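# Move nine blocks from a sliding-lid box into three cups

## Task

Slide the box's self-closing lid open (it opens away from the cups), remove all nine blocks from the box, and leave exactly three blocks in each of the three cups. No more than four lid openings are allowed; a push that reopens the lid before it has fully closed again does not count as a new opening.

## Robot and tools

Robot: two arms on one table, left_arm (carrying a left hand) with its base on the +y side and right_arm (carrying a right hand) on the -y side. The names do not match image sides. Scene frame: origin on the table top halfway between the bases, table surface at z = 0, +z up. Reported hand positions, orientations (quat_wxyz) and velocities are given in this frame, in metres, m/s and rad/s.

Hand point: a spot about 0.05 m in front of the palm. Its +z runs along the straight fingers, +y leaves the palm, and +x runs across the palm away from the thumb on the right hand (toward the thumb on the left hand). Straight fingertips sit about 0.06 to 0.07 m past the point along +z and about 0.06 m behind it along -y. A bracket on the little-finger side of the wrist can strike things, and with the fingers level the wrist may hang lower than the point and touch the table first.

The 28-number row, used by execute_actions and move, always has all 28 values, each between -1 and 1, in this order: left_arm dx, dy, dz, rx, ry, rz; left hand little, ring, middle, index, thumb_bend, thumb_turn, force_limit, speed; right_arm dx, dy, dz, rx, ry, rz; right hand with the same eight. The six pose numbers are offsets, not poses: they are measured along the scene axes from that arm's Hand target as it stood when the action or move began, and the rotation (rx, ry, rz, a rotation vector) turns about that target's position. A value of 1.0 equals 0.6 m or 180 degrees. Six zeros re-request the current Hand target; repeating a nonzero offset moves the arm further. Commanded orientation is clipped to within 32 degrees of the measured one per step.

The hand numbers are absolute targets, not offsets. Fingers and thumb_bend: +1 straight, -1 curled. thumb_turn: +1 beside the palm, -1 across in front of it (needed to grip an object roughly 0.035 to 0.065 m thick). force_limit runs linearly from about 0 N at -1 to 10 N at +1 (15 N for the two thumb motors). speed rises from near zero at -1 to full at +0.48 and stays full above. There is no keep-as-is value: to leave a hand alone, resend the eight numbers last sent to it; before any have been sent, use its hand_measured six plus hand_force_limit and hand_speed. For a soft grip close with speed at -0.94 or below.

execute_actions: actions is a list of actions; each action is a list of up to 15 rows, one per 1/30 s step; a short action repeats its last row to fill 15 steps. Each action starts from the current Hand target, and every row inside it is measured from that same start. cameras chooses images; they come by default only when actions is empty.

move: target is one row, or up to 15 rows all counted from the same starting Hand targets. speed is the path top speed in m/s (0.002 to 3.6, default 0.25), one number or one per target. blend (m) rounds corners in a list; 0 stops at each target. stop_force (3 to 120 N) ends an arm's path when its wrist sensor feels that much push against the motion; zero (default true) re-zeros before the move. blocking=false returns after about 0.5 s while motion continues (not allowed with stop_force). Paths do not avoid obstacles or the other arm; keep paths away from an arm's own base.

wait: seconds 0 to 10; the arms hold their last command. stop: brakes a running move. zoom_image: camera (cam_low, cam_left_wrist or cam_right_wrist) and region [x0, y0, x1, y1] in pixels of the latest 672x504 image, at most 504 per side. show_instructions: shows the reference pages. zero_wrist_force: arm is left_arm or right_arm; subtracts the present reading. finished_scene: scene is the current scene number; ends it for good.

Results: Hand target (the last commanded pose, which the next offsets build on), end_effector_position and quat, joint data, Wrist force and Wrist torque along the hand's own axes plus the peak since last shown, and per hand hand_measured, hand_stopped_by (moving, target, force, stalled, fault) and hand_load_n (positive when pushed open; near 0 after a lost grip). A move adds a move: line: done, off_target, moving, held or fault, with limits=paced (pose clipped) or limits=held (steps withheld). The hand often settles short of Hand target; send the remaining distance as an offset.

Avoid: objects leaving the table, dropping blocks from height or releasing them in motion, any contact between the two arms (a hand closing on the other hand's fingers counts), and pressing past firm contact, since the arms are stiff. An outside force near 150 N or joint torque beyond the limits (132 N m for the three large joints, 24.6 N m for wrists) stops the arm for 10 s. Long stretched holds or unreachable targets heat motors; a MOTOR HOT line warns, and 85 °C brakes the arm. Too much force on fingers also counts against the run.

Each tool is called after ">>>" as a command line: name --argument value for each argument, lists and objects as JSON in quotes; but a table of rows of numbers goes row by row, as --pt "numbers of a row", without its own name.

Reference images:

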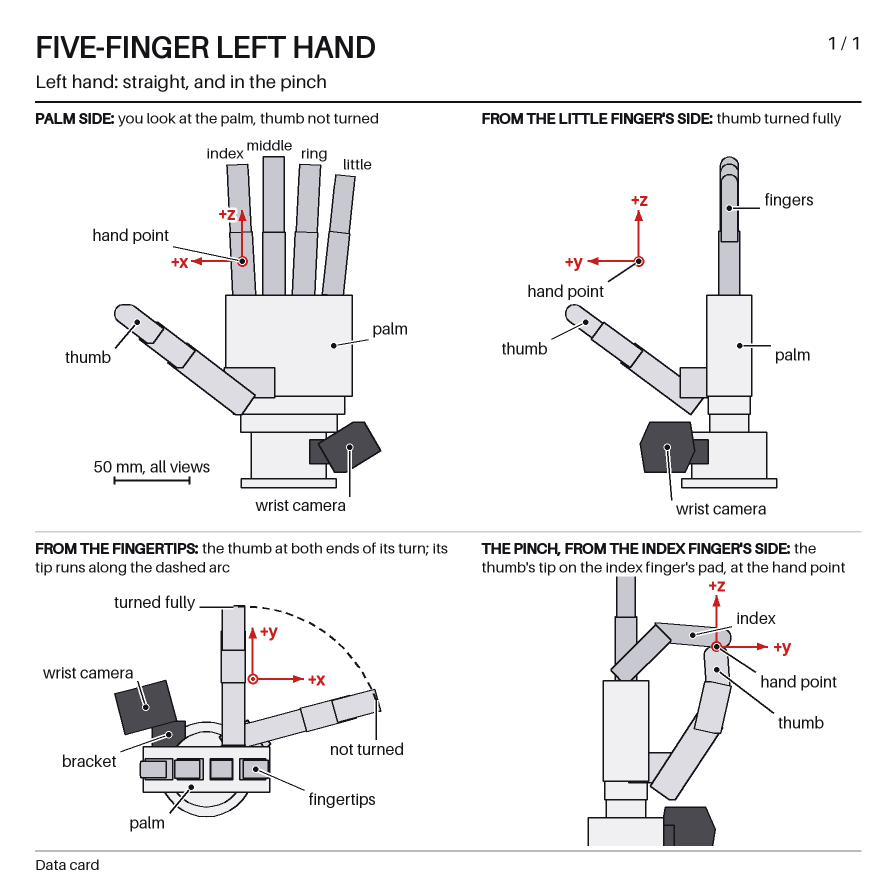

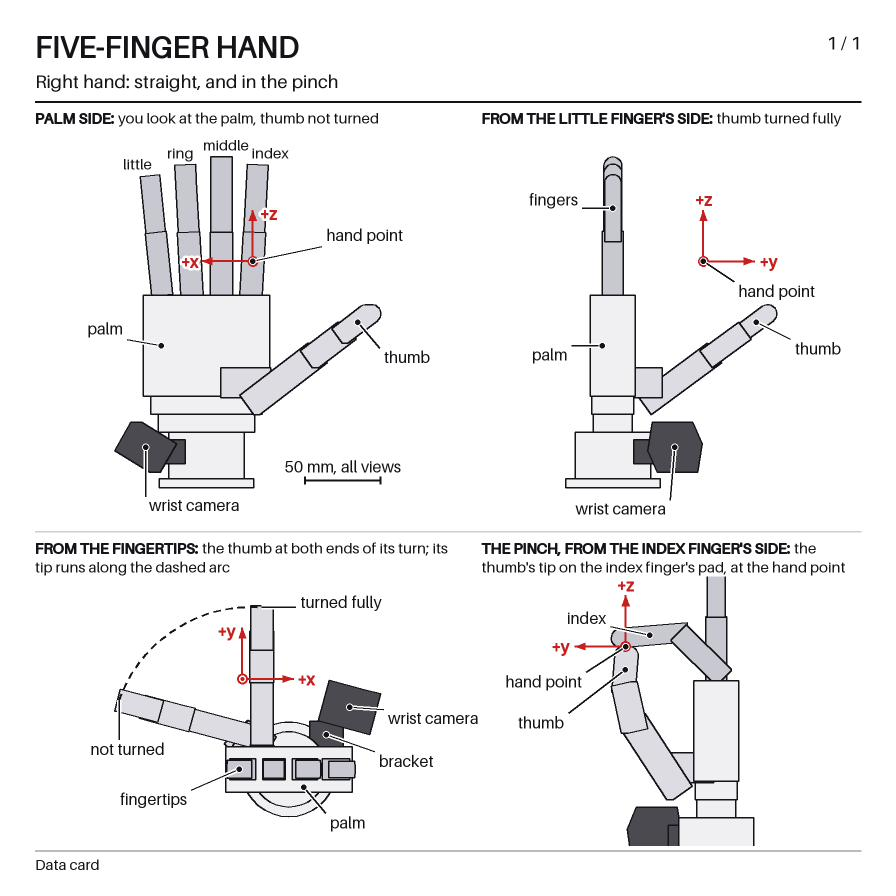

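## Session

>>> execute_actions --actions '[]' --cameras '["all"]'

Scene clock: 0.00 s.
left_arm: end_effector_position=(+0.0801, +0.2606, +0.4723) hand_measured=(+1.000, +1.000, +1.000, +1.000, +1.000, +1.000) hand_load_n=(+0.0, +0.0, +0.5, +0.0, +0.0, +0.0) hand_stopped_by=(target, target, target, target, target, target) hand_force_limit=0.00 hand_speed=-0.80 end_effector_quat_wxyz=(-0.013, +0.938, -0.347, +0.011) | right_arm: end_effector_position=(+0.1677, -0.3351, +0.4713) hand_measured=(+1.000, +1.000, +1.000, +1.000, +1.000, +1.000) hand_load_n=(+0.0, +0.0, +0.0, +0.0, +0.0, +0.0) hand_stopped_by=(target, target, target, target, target, target) hand_force_limit=0.00 hand_speed=-0.80 end_effector_quat_wxyz=(-0.009, -0.323, +0.946, -0.014)
Joint positions: left_arm=[4.337 -1.414 -1.352 1.217 -1.598 1.891] | right_arm=[-1.208 -1.736 1.371 1.954 1.598 -1.885]
Joint velocities: within noise
Joint torques (N m): no reading
Wrist force (N): no reading
Wrist torque (N m): no reading
Wrist force, peak (N): no reading
Hand target: left_arm +0.0801, +0.2606, +0.4723; -0.013, +0.938, -0.347, +0.011 | right_arm +0.1677, -0.3351, +0.4713; -0.009, -0.323, +0.946, -0.014
camera_calibration:
cam_left_wrist: T_world_to_cam=[[0.798365, 0.599717, 0.0543444, -0.254145], [0.498092, -0.708394, 0.500083, -0.0946688], [0.338406, -0.37218, -0.864271, 0.59104], [0, 0, 0, 1]] pos_world=[0.0500429, 0.305325, 0.571972]
cam_right_wrist: T_world_to_cam=[[-0.772029, 0.635295, -0.0192918, 0.347732], [0.55268, 0.686004, 0.473226, -0.0783014], [0.313872, 0.354682, -0.88073, 0.598002], [0, 0, 0, 1]] pos_world=[0.124039, -0.379298, 0.570441]

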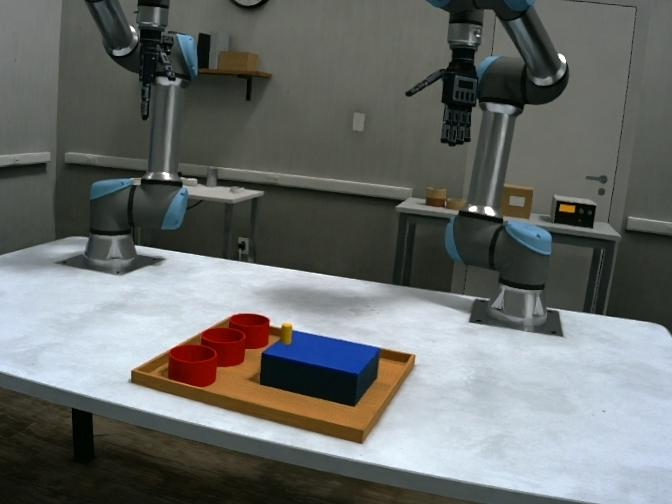

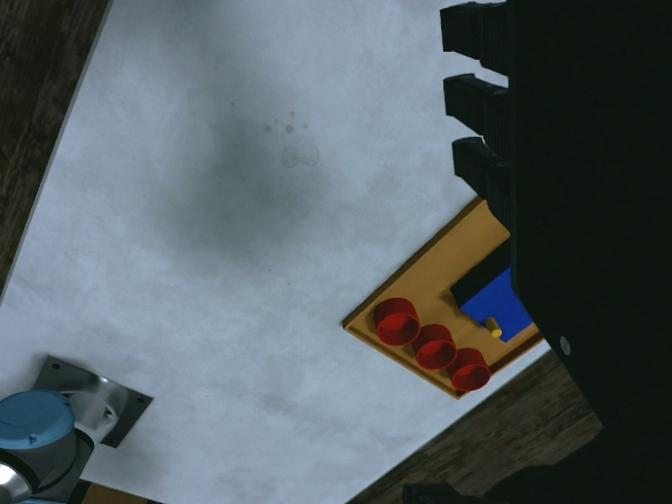

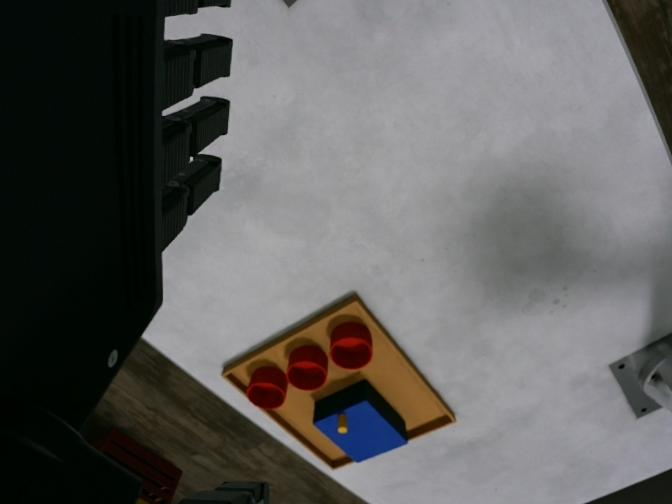

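>>> move --pt "0.0566 0.0574 -0.0301 -0.021 -0.096 -0.1542 -1 -1 -1 0.05 1 1 0 0 -0.0672 0.1787 0.1157 0.156 0.0587 0 -1 -1 0.45 -1 1 -1 -0.4 0" --pt "0.1132 0.1149 -0.0602 -0.0419 -0.1921 -0.3085 -1 -1 -1 0.05 1 1 0 0 -0.1052 0.2792 0.3112 0.312 0.1174 0 -1 -1 0.45 -1 1 -1 -0.4 0" --pt "0.1697 0.1723 -0.0902 -0.0629 -0.2881 -0.4627 -1 -1 -1 0.05 1 1 0 0 -0.1035 0.2748 0.5343 0.468 0.1762 0 -1 -1 0.45 -1 1 -1 -0.4 0" --pt "0.2263 0.2297 -0.1203 -0.0838 -0.3841 -0.6169 -1 -1 -1 0.05 1 1 0 0 -0.0718 0.191 0.698 0.598 0.2251 0 -1 -1 0.45 -1 1 -1 -0.4 0" --speed 0.3 --blend 0.03 --cameras '[]'

Scene clock: 32.20 s.
left_arm: end_effector_position=(+0.2159, +0.3984, +0.4001) hand_measured=(-1.000, -1.000, -1.000, +0.050, +1.000, +1.000) hand_load_n=(+0.0, +0.0, +0.0, +0.0, +0.0, -0.5) hand_stopped_by=(target, target, target, target, target, target) hand_force_limit=0.00 hand_speed=0.00 end_effector_quat_wxyz=(-0.065, +0.113, -0.856, +0.500) | right_arm: end_effector_position=(+0.1244, -0.2206, +0.8903) hand_measured=(-1.000, -1.000, +0.450, -1.000, +1.000, -1.000) hand_load_n=(+0.0, +0.0, +0.0, +0.0, +0.0, +0.0) hand_stopped_by=(target, target, target, target, target, target) hand_force_limit=-0.40 hand_speed=0.00 end_effector_quat_wxyz=(-0.031, -0.185, +0.517, +0.835)
Joint positions: left_arm=[5.556 -1.331 -1.986 0.985 -0.747 5.627] | right_arm=[-1.318 -2.207 1.692 4.9 0.434 -4.662]
Joint torques (N m): left_arm=[16.15 20.06 21.72 -0.63 2.45 1.22] | right_arm=[-8.92 14.54 -8.87 -1.09 -0.28 -0.5]
Wrist force (N): left_arm=[0.9 2.1 -0.2] | right_arm=[-0.6 -3.3 -5.5]
Wrist torque (N m): left_arm=[0.08 -0.08 0.00] | right_arm=[-0.14 0.35 -0.12]
Wrist force, peak (N): left_arm=[0.6 2.4 -0.4] | right_arm=[-0.4 -3.7 -5.6]
Hand target: left_arm +0.2159, +0.3984, +0.4001; +0.065, -0.113, +0.856, -0.500 | right_arm +0.1247, -0.2205, +0.8901; -0.031, -0.185, +0.517, +0.835
Off the commanded pose: left_arm 0.000 m, 0 deg | right_arm 0.000 m, 0 deg.
move: done
No camera images: "cameras" was empty.

>>> move --pt "0 0 0 0 0 0 -1 -1 -1 0.05 1 1 0 0 -0.0318 0.0838 -0.1637 -0.13 -0.0489 0 -1 -1 0.45 -1 1 -1 -0.4 0" --pt "0 0 0 0 0 0 -1 -1 -1 0.05 1 1 0 0 -0.0335 0.0882 -0.3868 -0.286 -0.1077 0 -1 -1 0.45 -1 1 -1 -0.4 0" --speed 0.3 --blend 0.03 --cameras '[]'

Scene clock: 63.17 s.
left_arm: end_effector_position=(+0.2159, +0.3984, +0.4001) hand_measured=(-1.000, -1.000, -1.000, +0.050, +1.000, +1.000) hand_load_n=(+0.0, +0.0, +0.0, +0.0, +0.0, +0.0) hand_stopped_by=(target, target, target, target, target, target) hand_force_limit=0.00 hand_speed=0.00 end_effector_quat_wxyz=(-0.065, +0.113, -0.856, +0.500) | right_arm: end_effector_position=(+0.1045, -0.1676, +0.6580) hand_measured=(-1.000, -1.000, +0.450, -1.000, +1.000, -1.000) hand_load_n=(+0.0, +0.0, +0.0, +0.0, +0.0, +0.0) hand_stopped_by=(target, target, target, target, target, target) hand_force_limit=-0.40 hand_speed=0.00 end_effector_quat_wxyz=(-0.023, -0.287, +0.824, +0.488) end_effector_velocity=(-0.001, +0.000, +0.000) end_effector_angular_velocity=(+0.001, -0.002, +0.003)
Joint positions: left_arm=[5.556 -1.331 -1.986 0.985 -0.747 5.627] | right_arm=[-1.257 -2.14 1.526 5.467 -0.557 -5.165]
Joint velocities: left_arm=[within noise] | right_arm=[0 0.001 -0.002 0.003 0 -0.005]
Joint torques (N m): left_arm=[14.46 21.91 23.29 -1.7 2.2 1.28] | right_arm=[-9.01 13.89 -25.85 -1.02 2.57 -1.71]
Wrist force (N): left_arm=[0.5 2.3 -0.8] | right_arm=[0.3 -2.9 -2.1]
Wrist torque (N m): left_arm=[0.16 -0.04 -0.03] | right_arm=[-0.20 0.07 0.04]
Wrist force, peak (N): left_arm=[1.1 2.3 -0.9] | right_arm=[-0.7 -3.6 -5.9]
Hand target: left_arm +0.2159, +0.3984, +0.4001; +0.065, -0.113, +0.856, -0.500 | right_arm +0.1046, -0.1676, +0.6581; -0.023, -0.287, +0.824, +0.488
Off the commanded pose: left_arm 0.000 m, 0 deg | right_arm 0.000 m, 0 deg.
move: done
No camera images: "cameras" was empty.

>>> move --pt "0 0 0 0 0 0 -1 -1 -1 0.05 1 1 0 0 0.05 0 0 -0.159 0.3955 -0.2615 -1 -1 0.45 -1 1 -1 -0.4 0" --pt "0 0 0 0 0 0 -1 -1 -1 0.05 1 1 0 0 0.1 0 0 -0.318 0.791 -0.523 -1 -1 0.45 -1 1 -1 -0.4 0" --speed 0.4 --blend 0.03 --cameras '["cam_low"]'

Scene clock: 80.70 s.
left_arm: end_effector_position=(+0.2159, +0.3984, +0.4001) hand_measured=(-1.000, -1.000, -1.000, +0.050, +1.000, +1.000) hand_load_n=(+0.0, +0.0, +0.0, +0.0, +0.0, -0.5) hand_stopped_by=(target, target, target, target, target, target) hand_force_limit=0.00 hand_speed=0.00 end_effector_quat_wxyz=(-0.065, +0.113, -0.856, +0.500) | right_arm: end_effector_position=(+0.1647, -0.1676, +0.6581) hand_measured=(-1.000, -1.000, +0.450, -1.000, +1.000, -1.000) hand_load_n=(+0.0, +0.0, +0.0, +0.0, +0.0, +0.0) hand_stopped_by=(target, target, target, target, target, target) hand_force_limit=-0.40 hand_speed=0.00 end_effector_quat_wxyz=(-0.488, +0.824, +0.286, -0.023)
Joint positions: left_arm=[5.556 -1.331 -1.986 0.985 -0.747 5.627] | right_arm=[-1.066 -1.809 1.106 5.249 -0.559 -1.662]
Joint torques (N m): left_arm=[14.33 22.06 20.34 -3.51 1.92 1.32] | right_arm=[8.09 -20.03 -7.37 -1.18 0.25 0.62]
Wrist force (N): left_arm=[0.7 2.0 -0.5] | right_arm=[-1.0 1.6 -1.8]
Wrist torque (N m): left_arm=[0.10 -0.05 -0.02] | right_arm=[0.18 0.16 0.22]
Wrist force, peak (N): left_arm=[0.9 2.5 -0.7] | right_arm=[-0.2 -3.5 -2.5]
Hand target: left_arm +0.2159, +0.3984, +0.4001; +0.065, -0.113, +0.856, -0.500 | right_arm +0.1646, -0.1676, +0.6581; -0.488, +0.824, +0.286, -0.023
Off the commanded pose: left_arm 0.000 m, 0 deg | right_arm 0.000 m, 0 deg.
move: done
Images, in order (width x height): cam_low 672x504.

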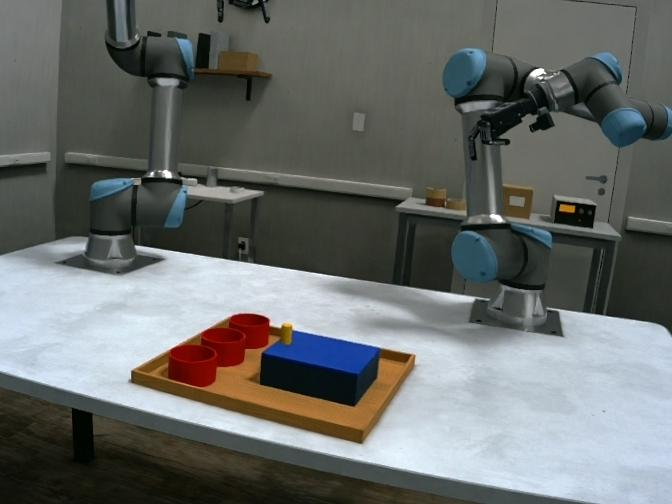

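>>> move --target '[0.5402,-0.3307,-0.1667,0,0,0,-1,-1,-1,0.05,1,1,0,0, 0.3255,0.0293,-0.5968,-0.0426,-0.0002,-0.1807,-1,-1,0.45,-1,1,-1,-0.4,0]' --speed 0.3 --cameras '["cam_left_wrist", "cam_right_wrist", "cam_low"]'

Scene clock: 89.40 s.
left_arm: end_effector_position=(+0.5399, +0.1999, +0.3001) hand_measured=(-1.000, -1.000, -1.000, +0.050, +1.000, +1.000) hand_load_n=(+0.0, +0.0, +0.0, +0.0, +0.0, -0.5) hand_stopped_by=(target, target, target, target, target, target) hand_force_limit=0.00 hand_speed=0.00 end_effector_quat_wxyz=(-0.065, +0.113, -0.856, +0.500) | right_arm: end_effector_position=(+0.3598, -0.1500, +0.3001) hand_measured=(-1.000, -1.000, +0.450, -1.000, +1.000, -1.000) hand_load_n=(+0.0, +0.0, +0.0, +0.0, +0.0, +0.5) hand_stopped_by=(target, target, target, target, target, target) hand_force_limit=-0.40 hand_speed=0.00 end_effector_quat_wxyz=(-0.420, +0.902, +0.042, +0.096)
Joint positions: left_arm=[4.73 -2.244 -0.842 1.938 -0.569 4.22] | right_arm=[-1.13 -1.708 2.049 3.763 -0.874 -1.016]
Joint torques (N m): left_arm=[15.12 42.97 24.9 -0.04 2.9 -1.19] | right_arm=[-2.32 -9.93 -19.24 -4.08 0.8 0.45]
Wrist force (N): left_arm=[0.9 2.1 -1.0] | right_arm=[-1.2 1.4 -1.3]
Wrist torque (N m): left_arm=[0.15 -0.08 -0.07] | right_arm=[0.15 0.16 0.19]
Wrist force, peak (N): left_arm=[1.8 2.4 -1.9] | right_arm=[-0.9 3.3 0.4]
Hand target: left_arm +0.5400, +0.2000, +0.3001; +0.065, -0.113, +0.856, -0.500 | right_arm +0.3599, -0.1500, +0.3000; -0.419, +0.902, +0.042, +0.096
Off the commanded pose: left_arm 0.000 m, 0 deg | right_arm 0.000 m, 0 deg.
move: done
camera_calibration:
cam_left_wrist: T_world_to_cam=[[-0.0881826, -0.501692, 0.86054, -0.118654], [-0.953122, 0.293535, 0.0734602, 0.430759], [-0.289453, -0.813721, -0.504058, 0.58313], [0, 0, 0, 1]] pos_world=[0.568891, 0.288534, 0.364394]
cam_right_wrist: T_world_to_cam=[[0.370315, -0.625217, -0.687001, -0.0245968], [-0.863571, -0.504184, -0.00664987, 0.24465], [-0.342217, 0.595737, -0.726626, 0.547227], [0, 0, 0, 1]] pos_world=[0.407652, -0.218033, 0.382358]

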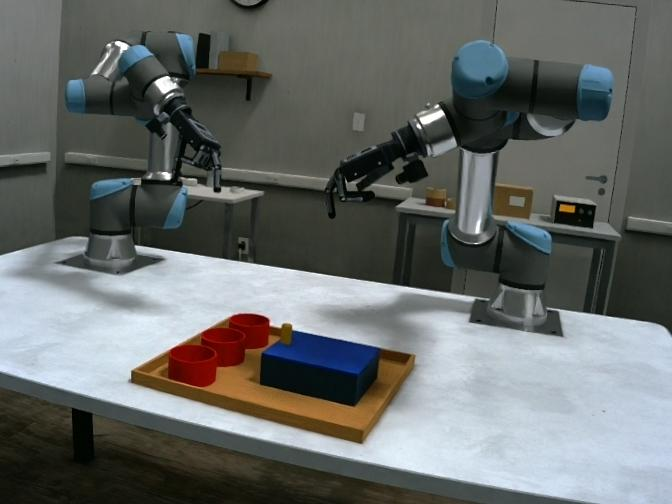

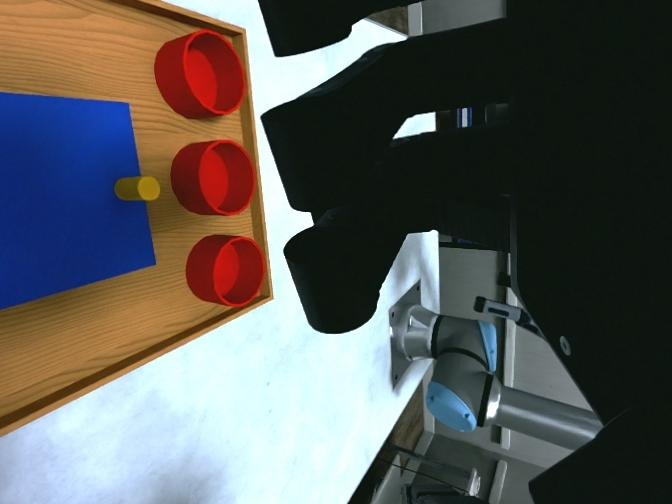

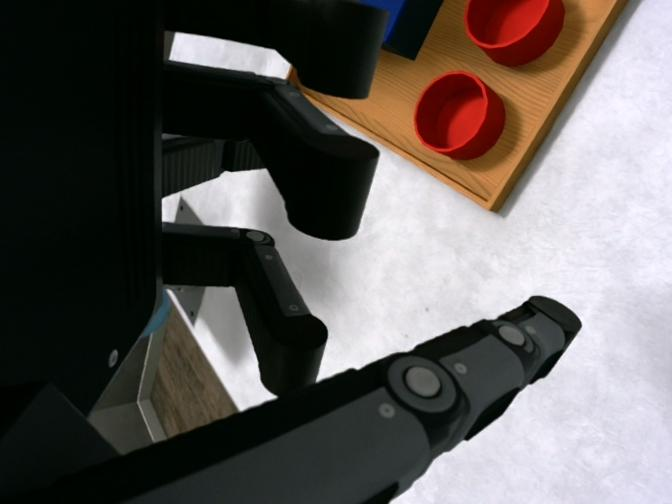

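>>> move --target '[-0.0367,-0.1367,-0.2333,0,0,0,-1,-1,-1,0.05,1,1,0,0, 0,0,0,0,0,0,-1,-1,0.45,-1,1,-1,-0.4,0]' --speed 0.2 --cameras '["cam_left_wrist"]'

>>> zoom_image --camera "cam_left_wrist" --region '[0, 30, 504, 420]'

Scene clock: 101.17 s.
left_arm: end_effector_position=(+0.5179, +0.1179, +0.1601) hand_measured=(-1.000, -1.000, -1.000, +0.050, +1.000, +1.000) hand_load_n=(+0.0, +0.0, +0.0, +0.0, +0.0, +0.0) hand_stopped_by=(target, target, target, target, target, target) hand_force_limit=0.00 hand_speed=0.00 end_effector_quat_wxyz=(-0.065, +0.113, -0.856, +0.500) | right_arm: end_effector_position=(+0.3599, -0.1500, +0.3000) hand_measured=(-1.000, -1.000, +0.450, -1.000, +1.000, -1.000) hand_load_n=(+0.0, +0.0, +0.0, +0.0, +0.0, +0.0) hand_stopped_by=(target, target, target, target, target, target) hand_force_limit=-0.40 hand_speed=0.00 end_effector_quat_wxyz=(-0.419, +0.902, +0.042, +0.096)
Joint positions: left_arm=[4.583 -2.263 -1.13 2.429 -0.642 3.996] | right_arm=[-1.13 -1.708 2.049 3.763 -0.874 -1.016]
Joint torques (N m): left_arm=[14.5 63.95 20.03 0.55 2.45 0.01] | right_arm=[-6.95 -7.25 -11.32 -4 -1.34 0.86]
Wrist force (N): left_arm=[0.4 2.1 -0.7] | right_arm=[-1.4 1.5 -1.5]
Wrist torque (N m): left_arm=[0.13 -0.02 -0.16] | right_arm=[0.17 0.19 0.19]
Wrist force, peak (N): left_arm=[0.8 3.4 0.6] | right_arm=[-1.3 1.7 -1.4]
Hand target: left_arm +0.5180, +0.1180, +0.1601; +0.065, -0.113, +0.856, -0.500 | right_arm +0.3599, -0.1500, +0.3000; -0.419, +0.902, +0.042, +0.096
Off the commanded pose: left_arm 0.000 m, 0 deg | right_arm 0.000 m, 0 deg.
move: done
camera_calibration:
cam_left_wrist: T_world_to_cam=[[-0.0880353, -0.501644, 0.860583, -0.0413577], [-0.953076, 0.293632, 0.0736648, 0.444054], [-0.289648, -0.813716, -0.503955, 0.439552], [0, 0, 0, 1]] pos_world=[0.546892, 0.206535, 0.224395]
Images, in order (width x height): cam_left_wrist 672x504.

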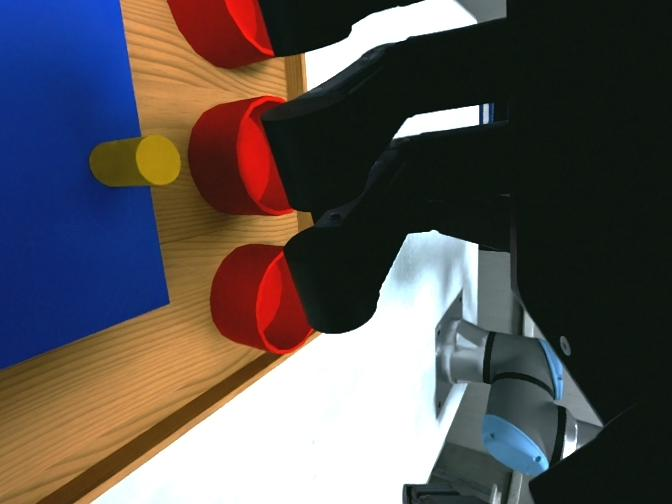

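Scaled by 1.000.

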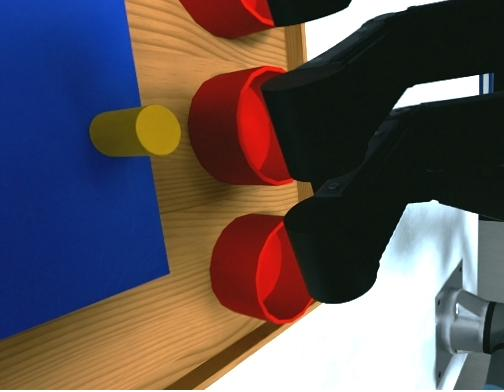

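>>> move --target '[0.0345,-0.0115,-0.0585,0,0,0,-1,-1,-1,0.05,1,1,0,0, 0,0,0,0,0,0,-1,-1,0.45,-1,1,-1,-0.4,0]' --speed 0.12 --cameras '["cam_left_wrist", "cam_low"]'

>>> zoom_image --camera "cam_low" --region '[200, 230, 440, 430]'

Scene clock: 122.80 s.
left_arm: end_effector_position=(+0.5387, +0.1110, +0.1250) hand_measured=(-1.000, -1.000, -1.000, +0.050, +1.000, +1.000) hand_load_n=(+0.0, +0.5, +0.0, -0.5, +0.0, -0.5) hand_stopped_by=(target, target, target, target, target, target) hand_force_limit=0.00 hand_speed=0.00 end_effector_quat_wxyz=(-0.065, +0.113, -0.856, +0.500) | right_arm: end_effector_position=(+0.3599, -0.1500, +0.3000) hand_measured=(-1.000, -1.000, +0.450, -1.000, +1.000, -1.000) hand_load_n=(+0.0, +0.0, +0.0, +0.0, +0.0, +0.0) hand_stopped_by=(target, target, target, target, target, target) hand_force_limit=-0.40 hand_speed=0.00 end_effector_quat_wxyz=(-0.419, +0.902, +0.042, +0.096)
Joint positions: left_arm=[4.576 -2.342 -1.082 2.468 -0.646 3.986] | right_arm=[-1.13 -1.708 2.049 3.763 -0.874 -1.016]
Joint torques (N m): left_arm=[-7.77 66.75 6.9 -2.71 0.73 1.19] | right_arm=[-6.88 -7.55 -10.75 -3.92 -1.27 0.64]
Wrist force (N): left_arm=[0.3 2.2 -0.7] | right_arm=[-1.4 1.4 -1.3]
Wrist torque (N m): left_arm=[0.13 0.01 0.00] | right_arm=[0.15 0.20 0.18]
Wrist force, peak (N): left_arm=[0.2 3.2 -0.4] | right_arm=[-1.2 1.6 -1.5]
Hand target: left_arm +0.5387, +0.1111, +0.1250; +0.065, -0.113, +0.856, -0.500 | right_arm +0.3599, -0.1500, +0.3000; -0.419, +0.902, +0.042, +0.096
Off the commanded pose: left_arm 0.000 m, 0 deg | right_arm 0.000 m, 0 deg.
move: done
camera_calibration:
cam_left_wrist: T_world_to_cam=[[-0.0881032, -0.501648, 0.860573, -0.0127401], [-0.953153, 0.293433, 0.0734675, 0.46861], [-0.289375, -0.813785, -0.504, 0.422139], [0, 0, 0, 1]] pos_world=[0.567691, 0.199634, 0.189294]
Images, in order (width x height): cam_low 672x504, cam_left_wrist 672x504.

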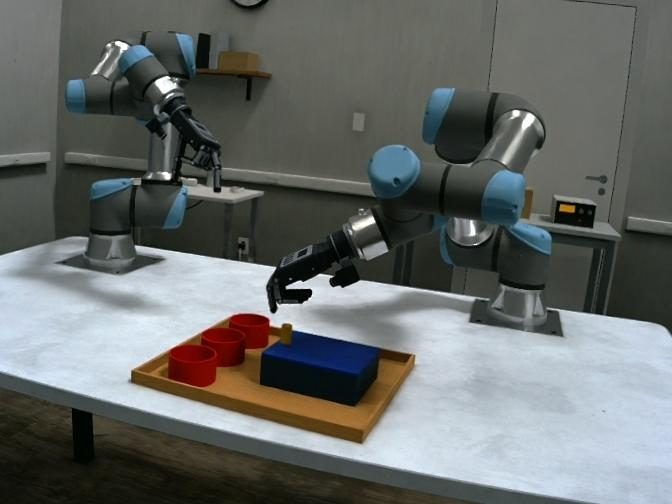

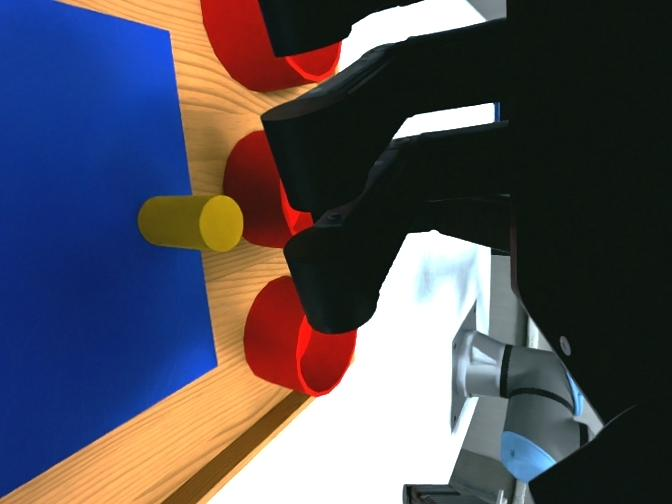

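Scaled by 2.100.

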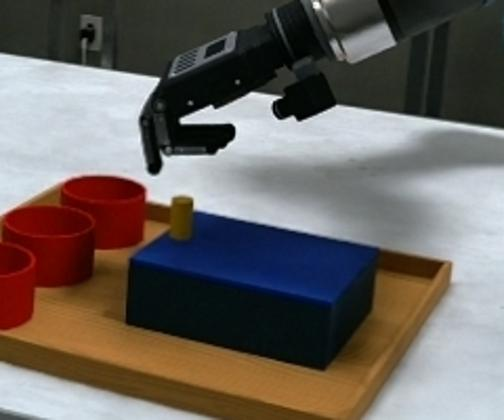

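>>> move --pt "0.0005 0.0092 -0.01 0 0 0 -1 -1 -1 0.05 1 1 0 0 0 0 0 0 0 0 -1 -1 0.45 -1 1 -1 -0.4 0" --pt "0.0005 0.0092 -0.055 0 0 0 -1 -1 -1 0.05 1 1 0 0 0 0 0 0 0 0 -1 -1 0.45 -1 1 -1 -0.4 0" --speed 0.03 --stop_force 4 --cameras '["cam_left_wrist", "cam_low"]'

>>> zoom_image --camera "cam_low" --region '[220, 270, 340, 370]'

Scene clock: 150.43 s.
left_arm: end_effector_position=(+0.5390, +0.1166, +0.0920) hand_measured=(-1.000, -1.000, -1.000, +0.050, +1.000, +1.000) hand_load_n=(+0.0, +0.0, +0.5, +0.0, +0.0, -0.5) hand_stopped_by=(target, target, target, target, target, target) hand_force_limit=0.00 hand_speed=0.00 end_effector_quat_wxyz=(-0.065, +0.113, -0.856, +0.500) | right_arm: end_effector_position=(+0.3599, -0.1500, +0.3000) hand_measured=(-1.000, -1.000, +0.450, -1.000, +1.000, -1.000) hand_load_n=(+0.5, +0.0, +0.0, +0.0, +0.0, +0.0) hand_stopped_by=(target, target, target, target, target, target) hand_force_limit=-0.40 hand_speed=0.00 end_effector_quat_wxyz=(-0.419, +0.902, +0.042, +0.096)
Joint positions: left_arm=[4.586 -2.367 -1.127 2.529 -0.64 3.999] | right_arm=[-1.13 -1.708 2.049 3.763 -0.874 -1.016]
Joint torques (N m): left_arm=[-15.81 67.11 24.9 -2.95 -0.29 -0.68] | right_arm=[-6 -6.92 -10.91 -3.7 -0.93 0.53]
Wrist force (N): left_arm=[0.7 2.3 -0.6] | right_arm=[-1.0 1.6 -1.2]
Wrist torque (N m): left_arm=[0.12 -0.04 -0.09] | right_arm=[0.16 0.13 0.21]
Wrist force, peak (N): left_arm=[0.6 2.7 -0.7] | right_arm=[-1.3 1.5 -1.7]
Hand target: left_arm +0.5390, +0.1166, +0.0920; +0.065, -0.113, +0.856, -0.500 | right_arm +0.3599, -0.1500, +0.3000; -0.419, +0.902, +0.042, +0.096
Off the commanded pose: left_arm 0.000 m, 0 deg | right_arm 0.000 m, 0 deg.
move: done
camera_calibration:
cam_left_wrist: T_world_to_cam=[[-0.0881032, -0.501648, 0.860573, 0.0184945], [-0.953153, 0.293433, 0.0734675, 0.469677], [-0.289375, -0.813785, -0.504, 0.410151], [0, 0, 0, 1]] pos_world=[0.567991, 0.205234, 0.156294]
Images, in order (width x height): cam_low 672x504, cam_left_wrist 672x504.

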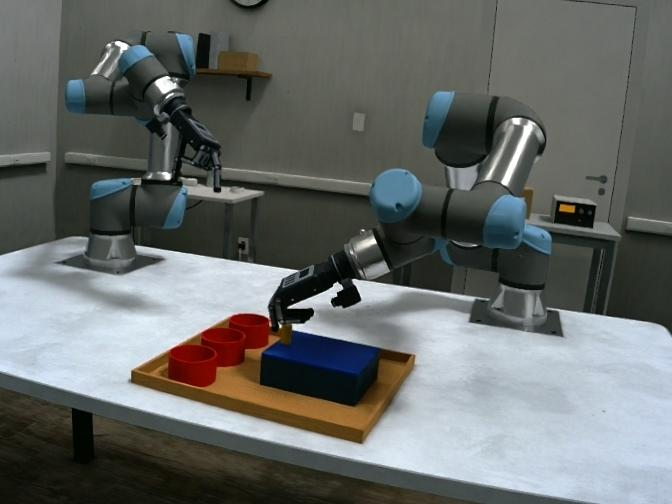

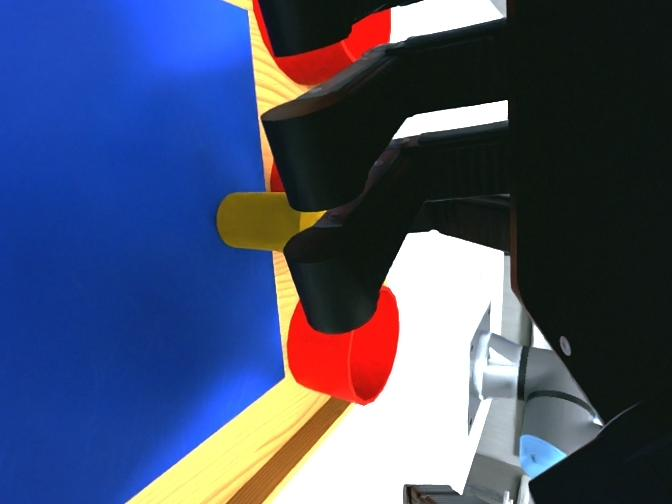

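Scaled by 4.200.

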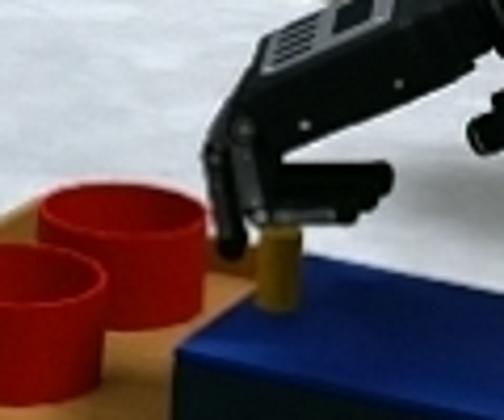

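>>> move --target '[0,0,-0.012,0,0,0,-1,-1,-1,0.05,1,1,0,0, 0,0,0,0,0,0,-1,-1,0.45,-1,1,-1,-0.4,0]' --speed 0.015 --stop_force 3 --cameras '["cam_low"]'

>>> zoom_image --camera "cam_low" --region '[220, 270, 340, 370]'

Scene clock: 155.87 s.
left_arm: end_effector_position=(+0.5390, +0.1166, +0.0848) hand_measured=(-1.000, -1.000, -1.000, +0.050, +1.000, +1.000) hand_load_n=(+0.0, +0.0, +0.0, +0.0, +0.0, +0.0) hand_stopped_by=(target, target, target, target, target, target) hand_force_limit=0.00 hand_speed=0.00 end_effector_quat_wxyz=(-0.065, +0.113, -0.856, +0.500) | right_arm: end_effector_position=(+0.3599, -0.1500, +0.3000) hand_measured=(-1.000, -1.000, +0.450, -1.000, +1.000, -1.000) hand_load_n=(+0.0, +0.0, +0.0, +0.0, +0.0, +0.0) hand_stopped_by=(target, target, target, target, target, target) hand_force_limit=-0.40 hand_speed=0.00 end_effector_quat_wxyz=(-0.419, +0.902, +0.042, +0.096)
Joint positions: left_arm=[4.586 -2.374 -1.135 2.543 -0.64 3.999] | right_arm=[-1.13 -1.708 2.049 3.763 -0.874 -1.016]
Joint torques (N m): left_arm=[-15.5 66.91 24.77 -3.02 0.6 -1.18] | right_arm=[-4.24 -7.06 -11.96 -3.45 -0.99 0.43]
Wrist force (N): left_arm=[0.4 2.0 -0.6] | right_arm=[-1.1 1.5 -1.1]
Wrist torque (N m): left_arm=[0.10 0.01 -0.09] | right_arm=[0.15 0.14 0.21]
Wrist force, peak (N): left_arm=[0.7 2.6 -1.0] | right_arm=[-1.1 1.5 -1.7]
Hand target: left_arm +0.5390, +0.1166, +0.0848; +0.065, -0.113, +0.856, -0.500 | right_arm +0.3599, -0.1500, +0.3000; -0.419, +0.902, +0.042, +0.096
Off the commanded pose: left_arm 0.000 m, 0 deg | right_arm 0.000 m, 0 deg.
move: done
Images, in order (width x height): cam_low 672x504.

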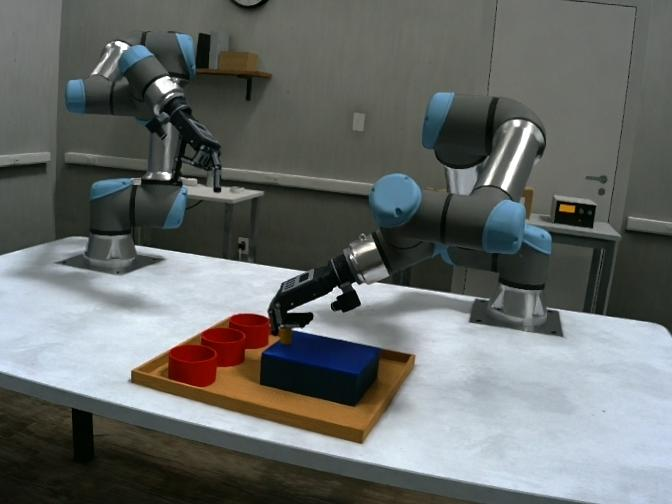

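Scaled by 4.200.

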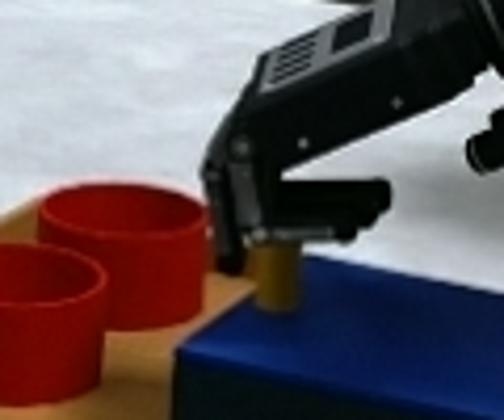

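>>> move --target '[0.021,0.2667,0,0,0,0,-1,-1,-1,0.05,1,1,0,0, 0,0,0,0,0,0,-1,-1,0.45,-1,1,-1,-0.4,0]' --speed 0.04 --stop_force 10 --cameras '["cam_low", "cam_left_wrist"]'

Scene clock: 166.10 s.
left_arm: end_effector_position=(+0.5507, +0.2655, +0.0848) hand_measured=(-1.000, -1.000, -1.000, +0.052, +1.000, +1.000) hand_load_n=(+0.0, +0.0, +0.0, +10.5, +0.0, -0.5) hand_stopped_by=(target, target, target, target, target, target) hand_force_limit=0.00 hand_speed=0.00 end_effector_quat_wxyz=(-0.065, +0.113, -0.856, +0.500) | right_arm: end_effector_position=(+0.3599, -0.1500, +0.3000) hand_measured=(-1.000, -1.000, +0.450, -1.000, +1.000, -1.000) hand_load_n=(+0.0, +0.0, +0.0, +0.0, +0.0, +0.0) hand_stopped_by=(target, target, target, target, target, target) hand_force_limit=-0.40 hand_speed=0.00 end_effector_quat_wxyz=(-0.419, +0.902, +0.042, +0.096)
Joint positions: left_arm=[4.845 -2.384 -1.207 2.266 -0.531 4.427] | right_arm=[-1.13 -1.708 2.049 3.763 -0.874 -1.016]
Joint torques (N m): left_arm=[-2.18 65.08 23.99 -3.29 1.2 1.64] | right_arm=[-3.22 -7.54 -12.08 -3.2 -0.74 0.53]
Wrist force (N): left_arm=[2.9 -3.7 5.6] | right_arm=[-1.1 1.7 -1.5]
Wrist torque (N m): left_arm=[-0.01 0.06 0.02] | right_arm=[0.19 0.15 0.21]
Wrist force, peak (N): left_arm=[7.4 -10.0 13.5] | right_arm=[-1.3 1.7 -1.5]
Hand target: left_arm +0.5507, +0.2655, +0.0848; +0.065, -0.113, +0.856, -0.500 (not the last commanded pose) | right_arm +0.3599, -0.1500, +0.3000; -0.419, +0.902, +0.042, +0.096
Off the commanded pose: left_arm 0.011 m, 0 deg | right_arm 0.000 m, 0 deg.
move: contact (left_arm)
camera_calibration:
cam_left_wrist: T_world_to_cam=[[-0.0880805, -0.501626, 0.860589, 0.100393], [-0.953218, 0.293246, 0.0733683, 0.437784], [-0.289168, -0.813866, -0.503988, 0.530987], [0, 0, 0, 1]] pos_world=[0.579691, 0.354133, 0.149094]
Images, in order (width x height): cam_low 672x504, cam_left_wrist 672x504.

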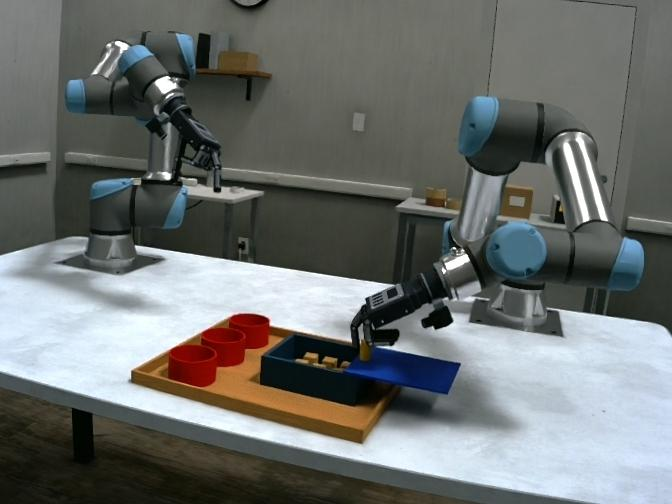

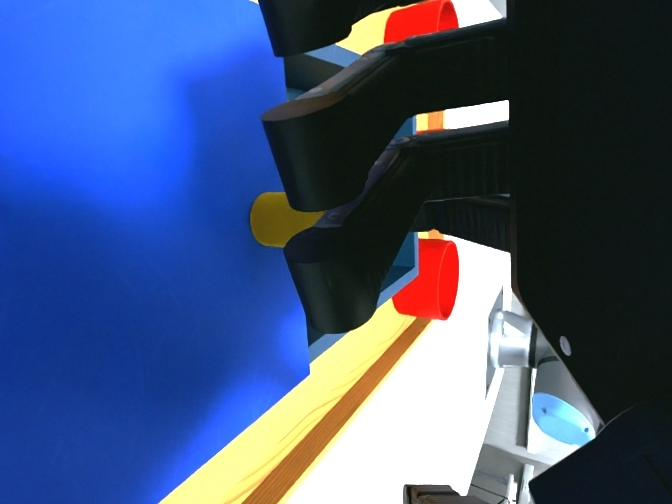

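>>> move --target '[0,-0.006,0,0,0,0,-1,-1,-1,0.05,1,1,0,0, 0,0,0,0,0,0,-1,-1,0.45,-1,1,-1,-0.4,0]' --speed 0.03 --cameras '["cam_low"]'

>>> zoom_image --camera "cam_low" --region '[230, 280, 480, 450]'

Scene clock: 168.80 s.
left_arm: end_effector_position=(+0.5507, +0.2618, +0.0849) hand_measured=(-1.000, -1.000, -1.000, +0.050, +1.000, +1.000) hand_load_n=(+0.0, +0.0, +0.0, +1.5, +0.0, -0.5) hand_stopped_by=(target, target, target, target, target, target) hand_force_limit=0.00 hand_speed=0.00 end_effector_quat_wxyz=(-0.065, +0.113, -0.856, +0.500) | right_arm: end_effector_position=(+0.3599, -0.1500, +0.3000) hand_measured=(-1.000, -1.000, +0.450, -1.000, +1.000, -1.000) hand_load_n=(+0.0, +0.0, +0.0, +0.0, +0.0, +0.0) hand_stopped_by=(target, target, target, target, target, target) hand_force_limit=-0.40 hand_speed=0.00 end_effector_quat_wxyz=(-0.419, +0.902, +0.042, +0.096)
Joint positions: left_arm=[4.838 -2.383 -1.205 2.274 -0.533 4.415] | right_arm=[-1.13 -1.708 2.049 3.763 -0.874 -1.016]
Joint torques (N m): left_arm=[-6.46 65.42 20.66 -1.5 -0.15 0.87] | right_arm=[-1.87 -6.86 -11.73 -3.11 -0.67 0.59]
Wrist force (N): left_arm=[1.2 1.5 0.2] | right_arm=[-1.0 1.2 -1.2]
Wrist torque (N m): left_arm=[0.08 0.01 0.02] | right_arm=[0.10 0.14 0.20]
Wrist force, peak (N): left_arm=[3.1 -3.8 5.4] | right_arm=[-1.3 1.6 -1.6]
Hand target: left_arm +0.5507, +0.2619, +0.0848; +0.065, -0.113, +0.856, -0.500 | right_arm +0.3599, -0.1500, +0.3000; -0.419, +0.902, +0.042, +0.096
Off the commanded pose: left_arm 0.000 m, 0 deg | right_arm 0.000 m, 0 deg.
move: done
Images, in order (width x height): cam_low 672x504.

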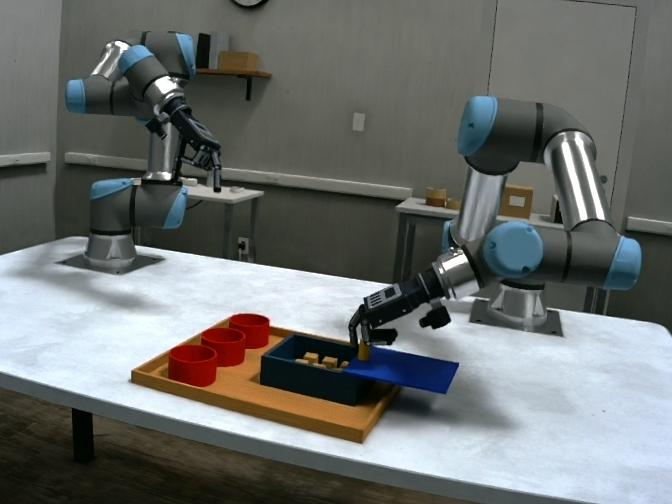

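Scaled by 2.016.

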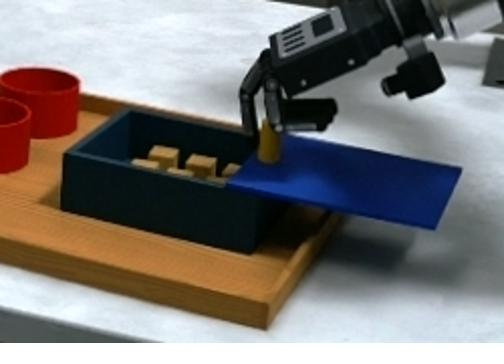

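>>> move --target '[0,0,0,0,0,0,-1,-1,-1,0.05,1,1,0,0, 0.4,0.3,-0.15,0,0,0,-1,-1,0.45,-1,1,-1,-0.4,0]' --speed 0.25 --cameras '["cam_right_wrist"]'

Scene clock: 175.57 s.
left_arm: end_effector_position=(+0.5507, +0.2619, +0.0849) hand_measured=(-1.000, -1.000, -1.000, +0.050, +1.000, +1.000) hand_load_n=(+0.0, +0.5, +0.0, +1.5, +0.0, -0.5) hand_stopped_by=(target, target, target, target, target, target) hand_force_limit=0.00 hand_speed=0.00 end_effector_quat_wxyz=(-0.065, +0.113, -0.856, +0.500) | right_arm: end_effector_position=(+0.5997, +0.0300, +0.2100) hand_measured=(-1.000, -1.000, +0.450, -1.000, +1.000, -1.000) hand_load_n=(+0.0, +0.0, +0.0, +0.0, +0.0, +0.0) hand_stopped_by=(target, target, target, target, target, target) hand_force_limit=-0.40 hand_speed=0.00 end_effector_quat_wxyz=(-0.419, +0.902, +0.042, +0.096)
Joint positions: left_arm=[4.838 -2.383 -1.205 2.274 -0.533 4.415] | right_arm=[-1.035 -0.918 1.29 3.672 -0.931 -0.919]
Joint torques (N m): left_arm=[15.3 54.07 9.13 -3.56 2.53 1.42] | right_arm=[-8.72 -39.73 -28.88 -3.76 2.5 -1.66]
Wrist force (N): left_arm=[1.6 1.3 0.2] | right_arm=[-1.2 1.4 -1.2]
Wrist torque (N m): left_arm=[0.08 -0.03 0.02] | right_arm=[0.15 0.19 0.04]
Wrist force, peak (N): left_arm=[1.6 2.0 0.7] | right_arm=[-2.4 1.4 -3.0]
Hand target: left_arm +0.5507, +0.2619, +0.0848; +0.065, -0.113, +0.856, -0.500 | right_arm +0.5999, +0.0300, +0.2100; -0.419, +0.902, +0.042, +0.096
Off the commanded pose: left_arm 0.000 m, 0 deg | right_arm 0.000 m, 0 deg.
move: done
camera_calibration:
cam_right_wrist: T_world_to_cam=[[0.370033, -0.625485, -0.686909, -0.0626513], [-0.863691, -0.503982, -0.00634875, 0.541971], [-0.342219, 0.595626, -0.726716, 0.456647], [0, 0, 0, 1]] pos_world=[0.647551, -0.0380343, 0.292257]
Images, in order (width x height): cam_right_wrist 672x504.

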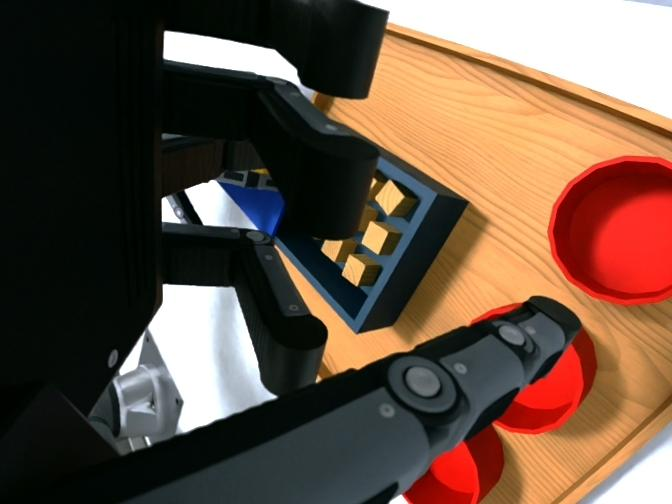

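>>> zoom_image --camera "cam_right_wrist" --region '[250, 130, 490, 350]'

Scaled by 2.100.

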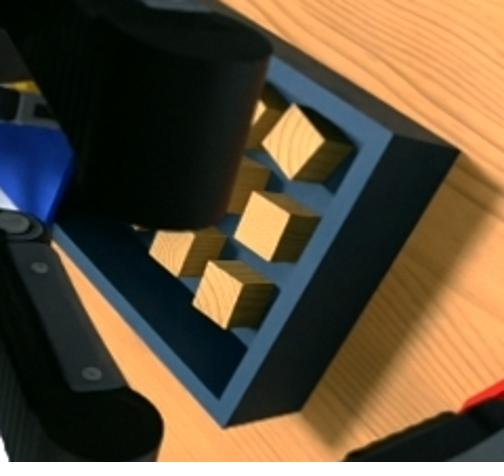

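>>> move --target '[0,0,0,0,0,0,-1,-1,-1,0.05,1,1,0,0, -0.045,0.075,0.085,0,0,0,-1,-1,0.45,-1,1,-1,-0.4,0]' --speed 0.2 --cameras '["cam_right_wrist"]'

>>> zoom_image --camera "cam_right_wrist" --region '[330, 100, 570, 340]'

Scene clock: 184.20 s.
left_arm: end_effector_position=(+0.5507, +0.2619, +0.0849) hand_measured=(-1.000, -1.000, -1.000, +0.050, +1.000, +1.000) hand_load_n=(+0.0, +0.0, +0.0, +1.5, +0.0, -0.5) hand_stopped_by=(target, target, target, target, target, target) hand_force_limit=0.00 hand_speed=0.00 end_effector_quat_wxyz=(-0.065, +0.113, -0.856, +0.500) | right_arm: end_effector_position=(+0.5729, +0.0750, +0.2609) hand_measured=(-1.000, -1.000, +0.450, -1.000, +1.000, -1.000) hand_load_n=(+0.0, +0.5, +0.0, +0.5, +0.0, +0.0) hand_stopped_by=(target, target, target, target, target, target) hand_force_limit=-0.40 hand_speed=0.00 end_effector_quat_wxyz=(-0.419, +0.902, +0.042, +0.096)
Joint positions: left_arm=[4.838 -2.383 -1.205 2.274 -0.533 4.415] | right_arm=[-0.961 -0.923 1.17 3.756 -0.978 -0.849]
Joint torques (N m): left_arm=[14.88 45.17 10.96 -3.49 2.49 1.41] | right_arm=[-3.35 -47.62 -18.19 -3.33 2.26 -0.47]
Wrist force (N): left_arm=[1.2 1.5 0.5] | right_arm=[-0.8 1.3 -1.1]
Wrist torque (N m): left_arm=[0.08 0.02 -0.02] | right_arm=[0.14 0.11 0.18]
Wrist force, peak (N): left_arm=[1.9 1.8 0.2] | right_arm=[-0.7 3.3 -1.0]
Hand target: left_arm +0.5507, +0.2619, +0.0848; +0.065, -0.113, +0.856, -0.500 | right_arm +0.5729, +0.0750, +0.2610; -0.419, +0.902, +0.042, +0.096
Off the commanded pose: left_arm 0.000 m, 0 deg | right_arm 0.000 m, 0 deg.
move: done
camera_calibration:
cam_right_wrist: T_world_to_cam=[[0.370072, -0.625414, -0.686953, 0.0103668], [-0.863683, -0.503995, -0.0064337, 0.541851], [-0.342197, 0.59569, -0.726673, 0.457633], [0, 0, 0, 1]] pos_world=[0.620751, 0.00696591, 0.343158]
Images, in order (width x height): cam_right_wrist 672x504.

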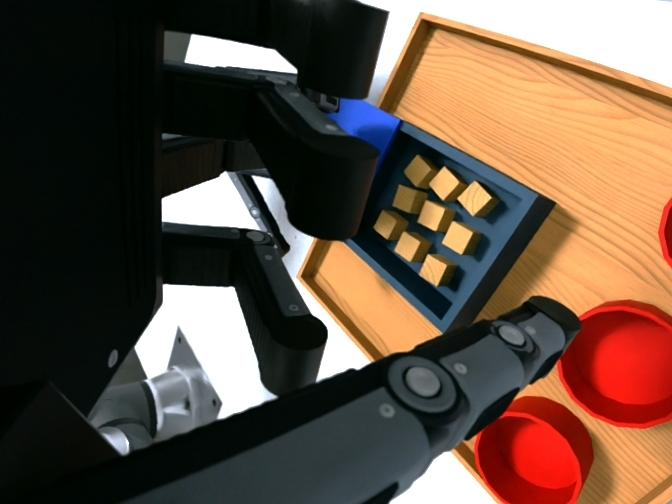

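Scaled by 2.100.

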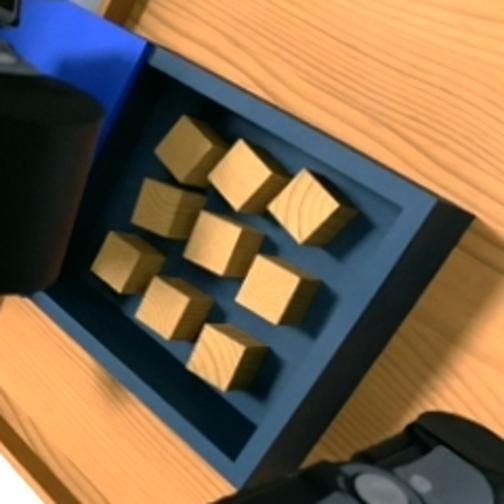

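>>> zoom_image --camera "cam_right_wrist" --region '[320, 80, 480, 240]'

Scaled by 3.150.

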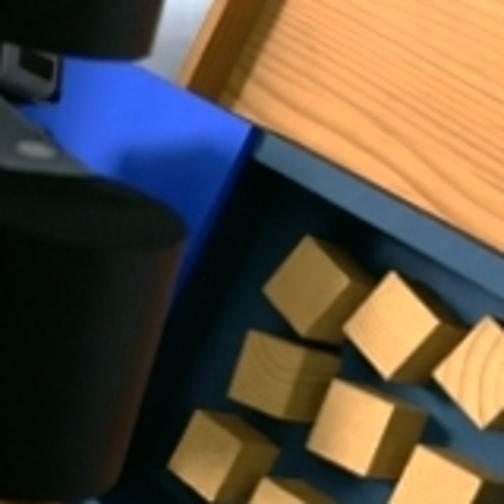

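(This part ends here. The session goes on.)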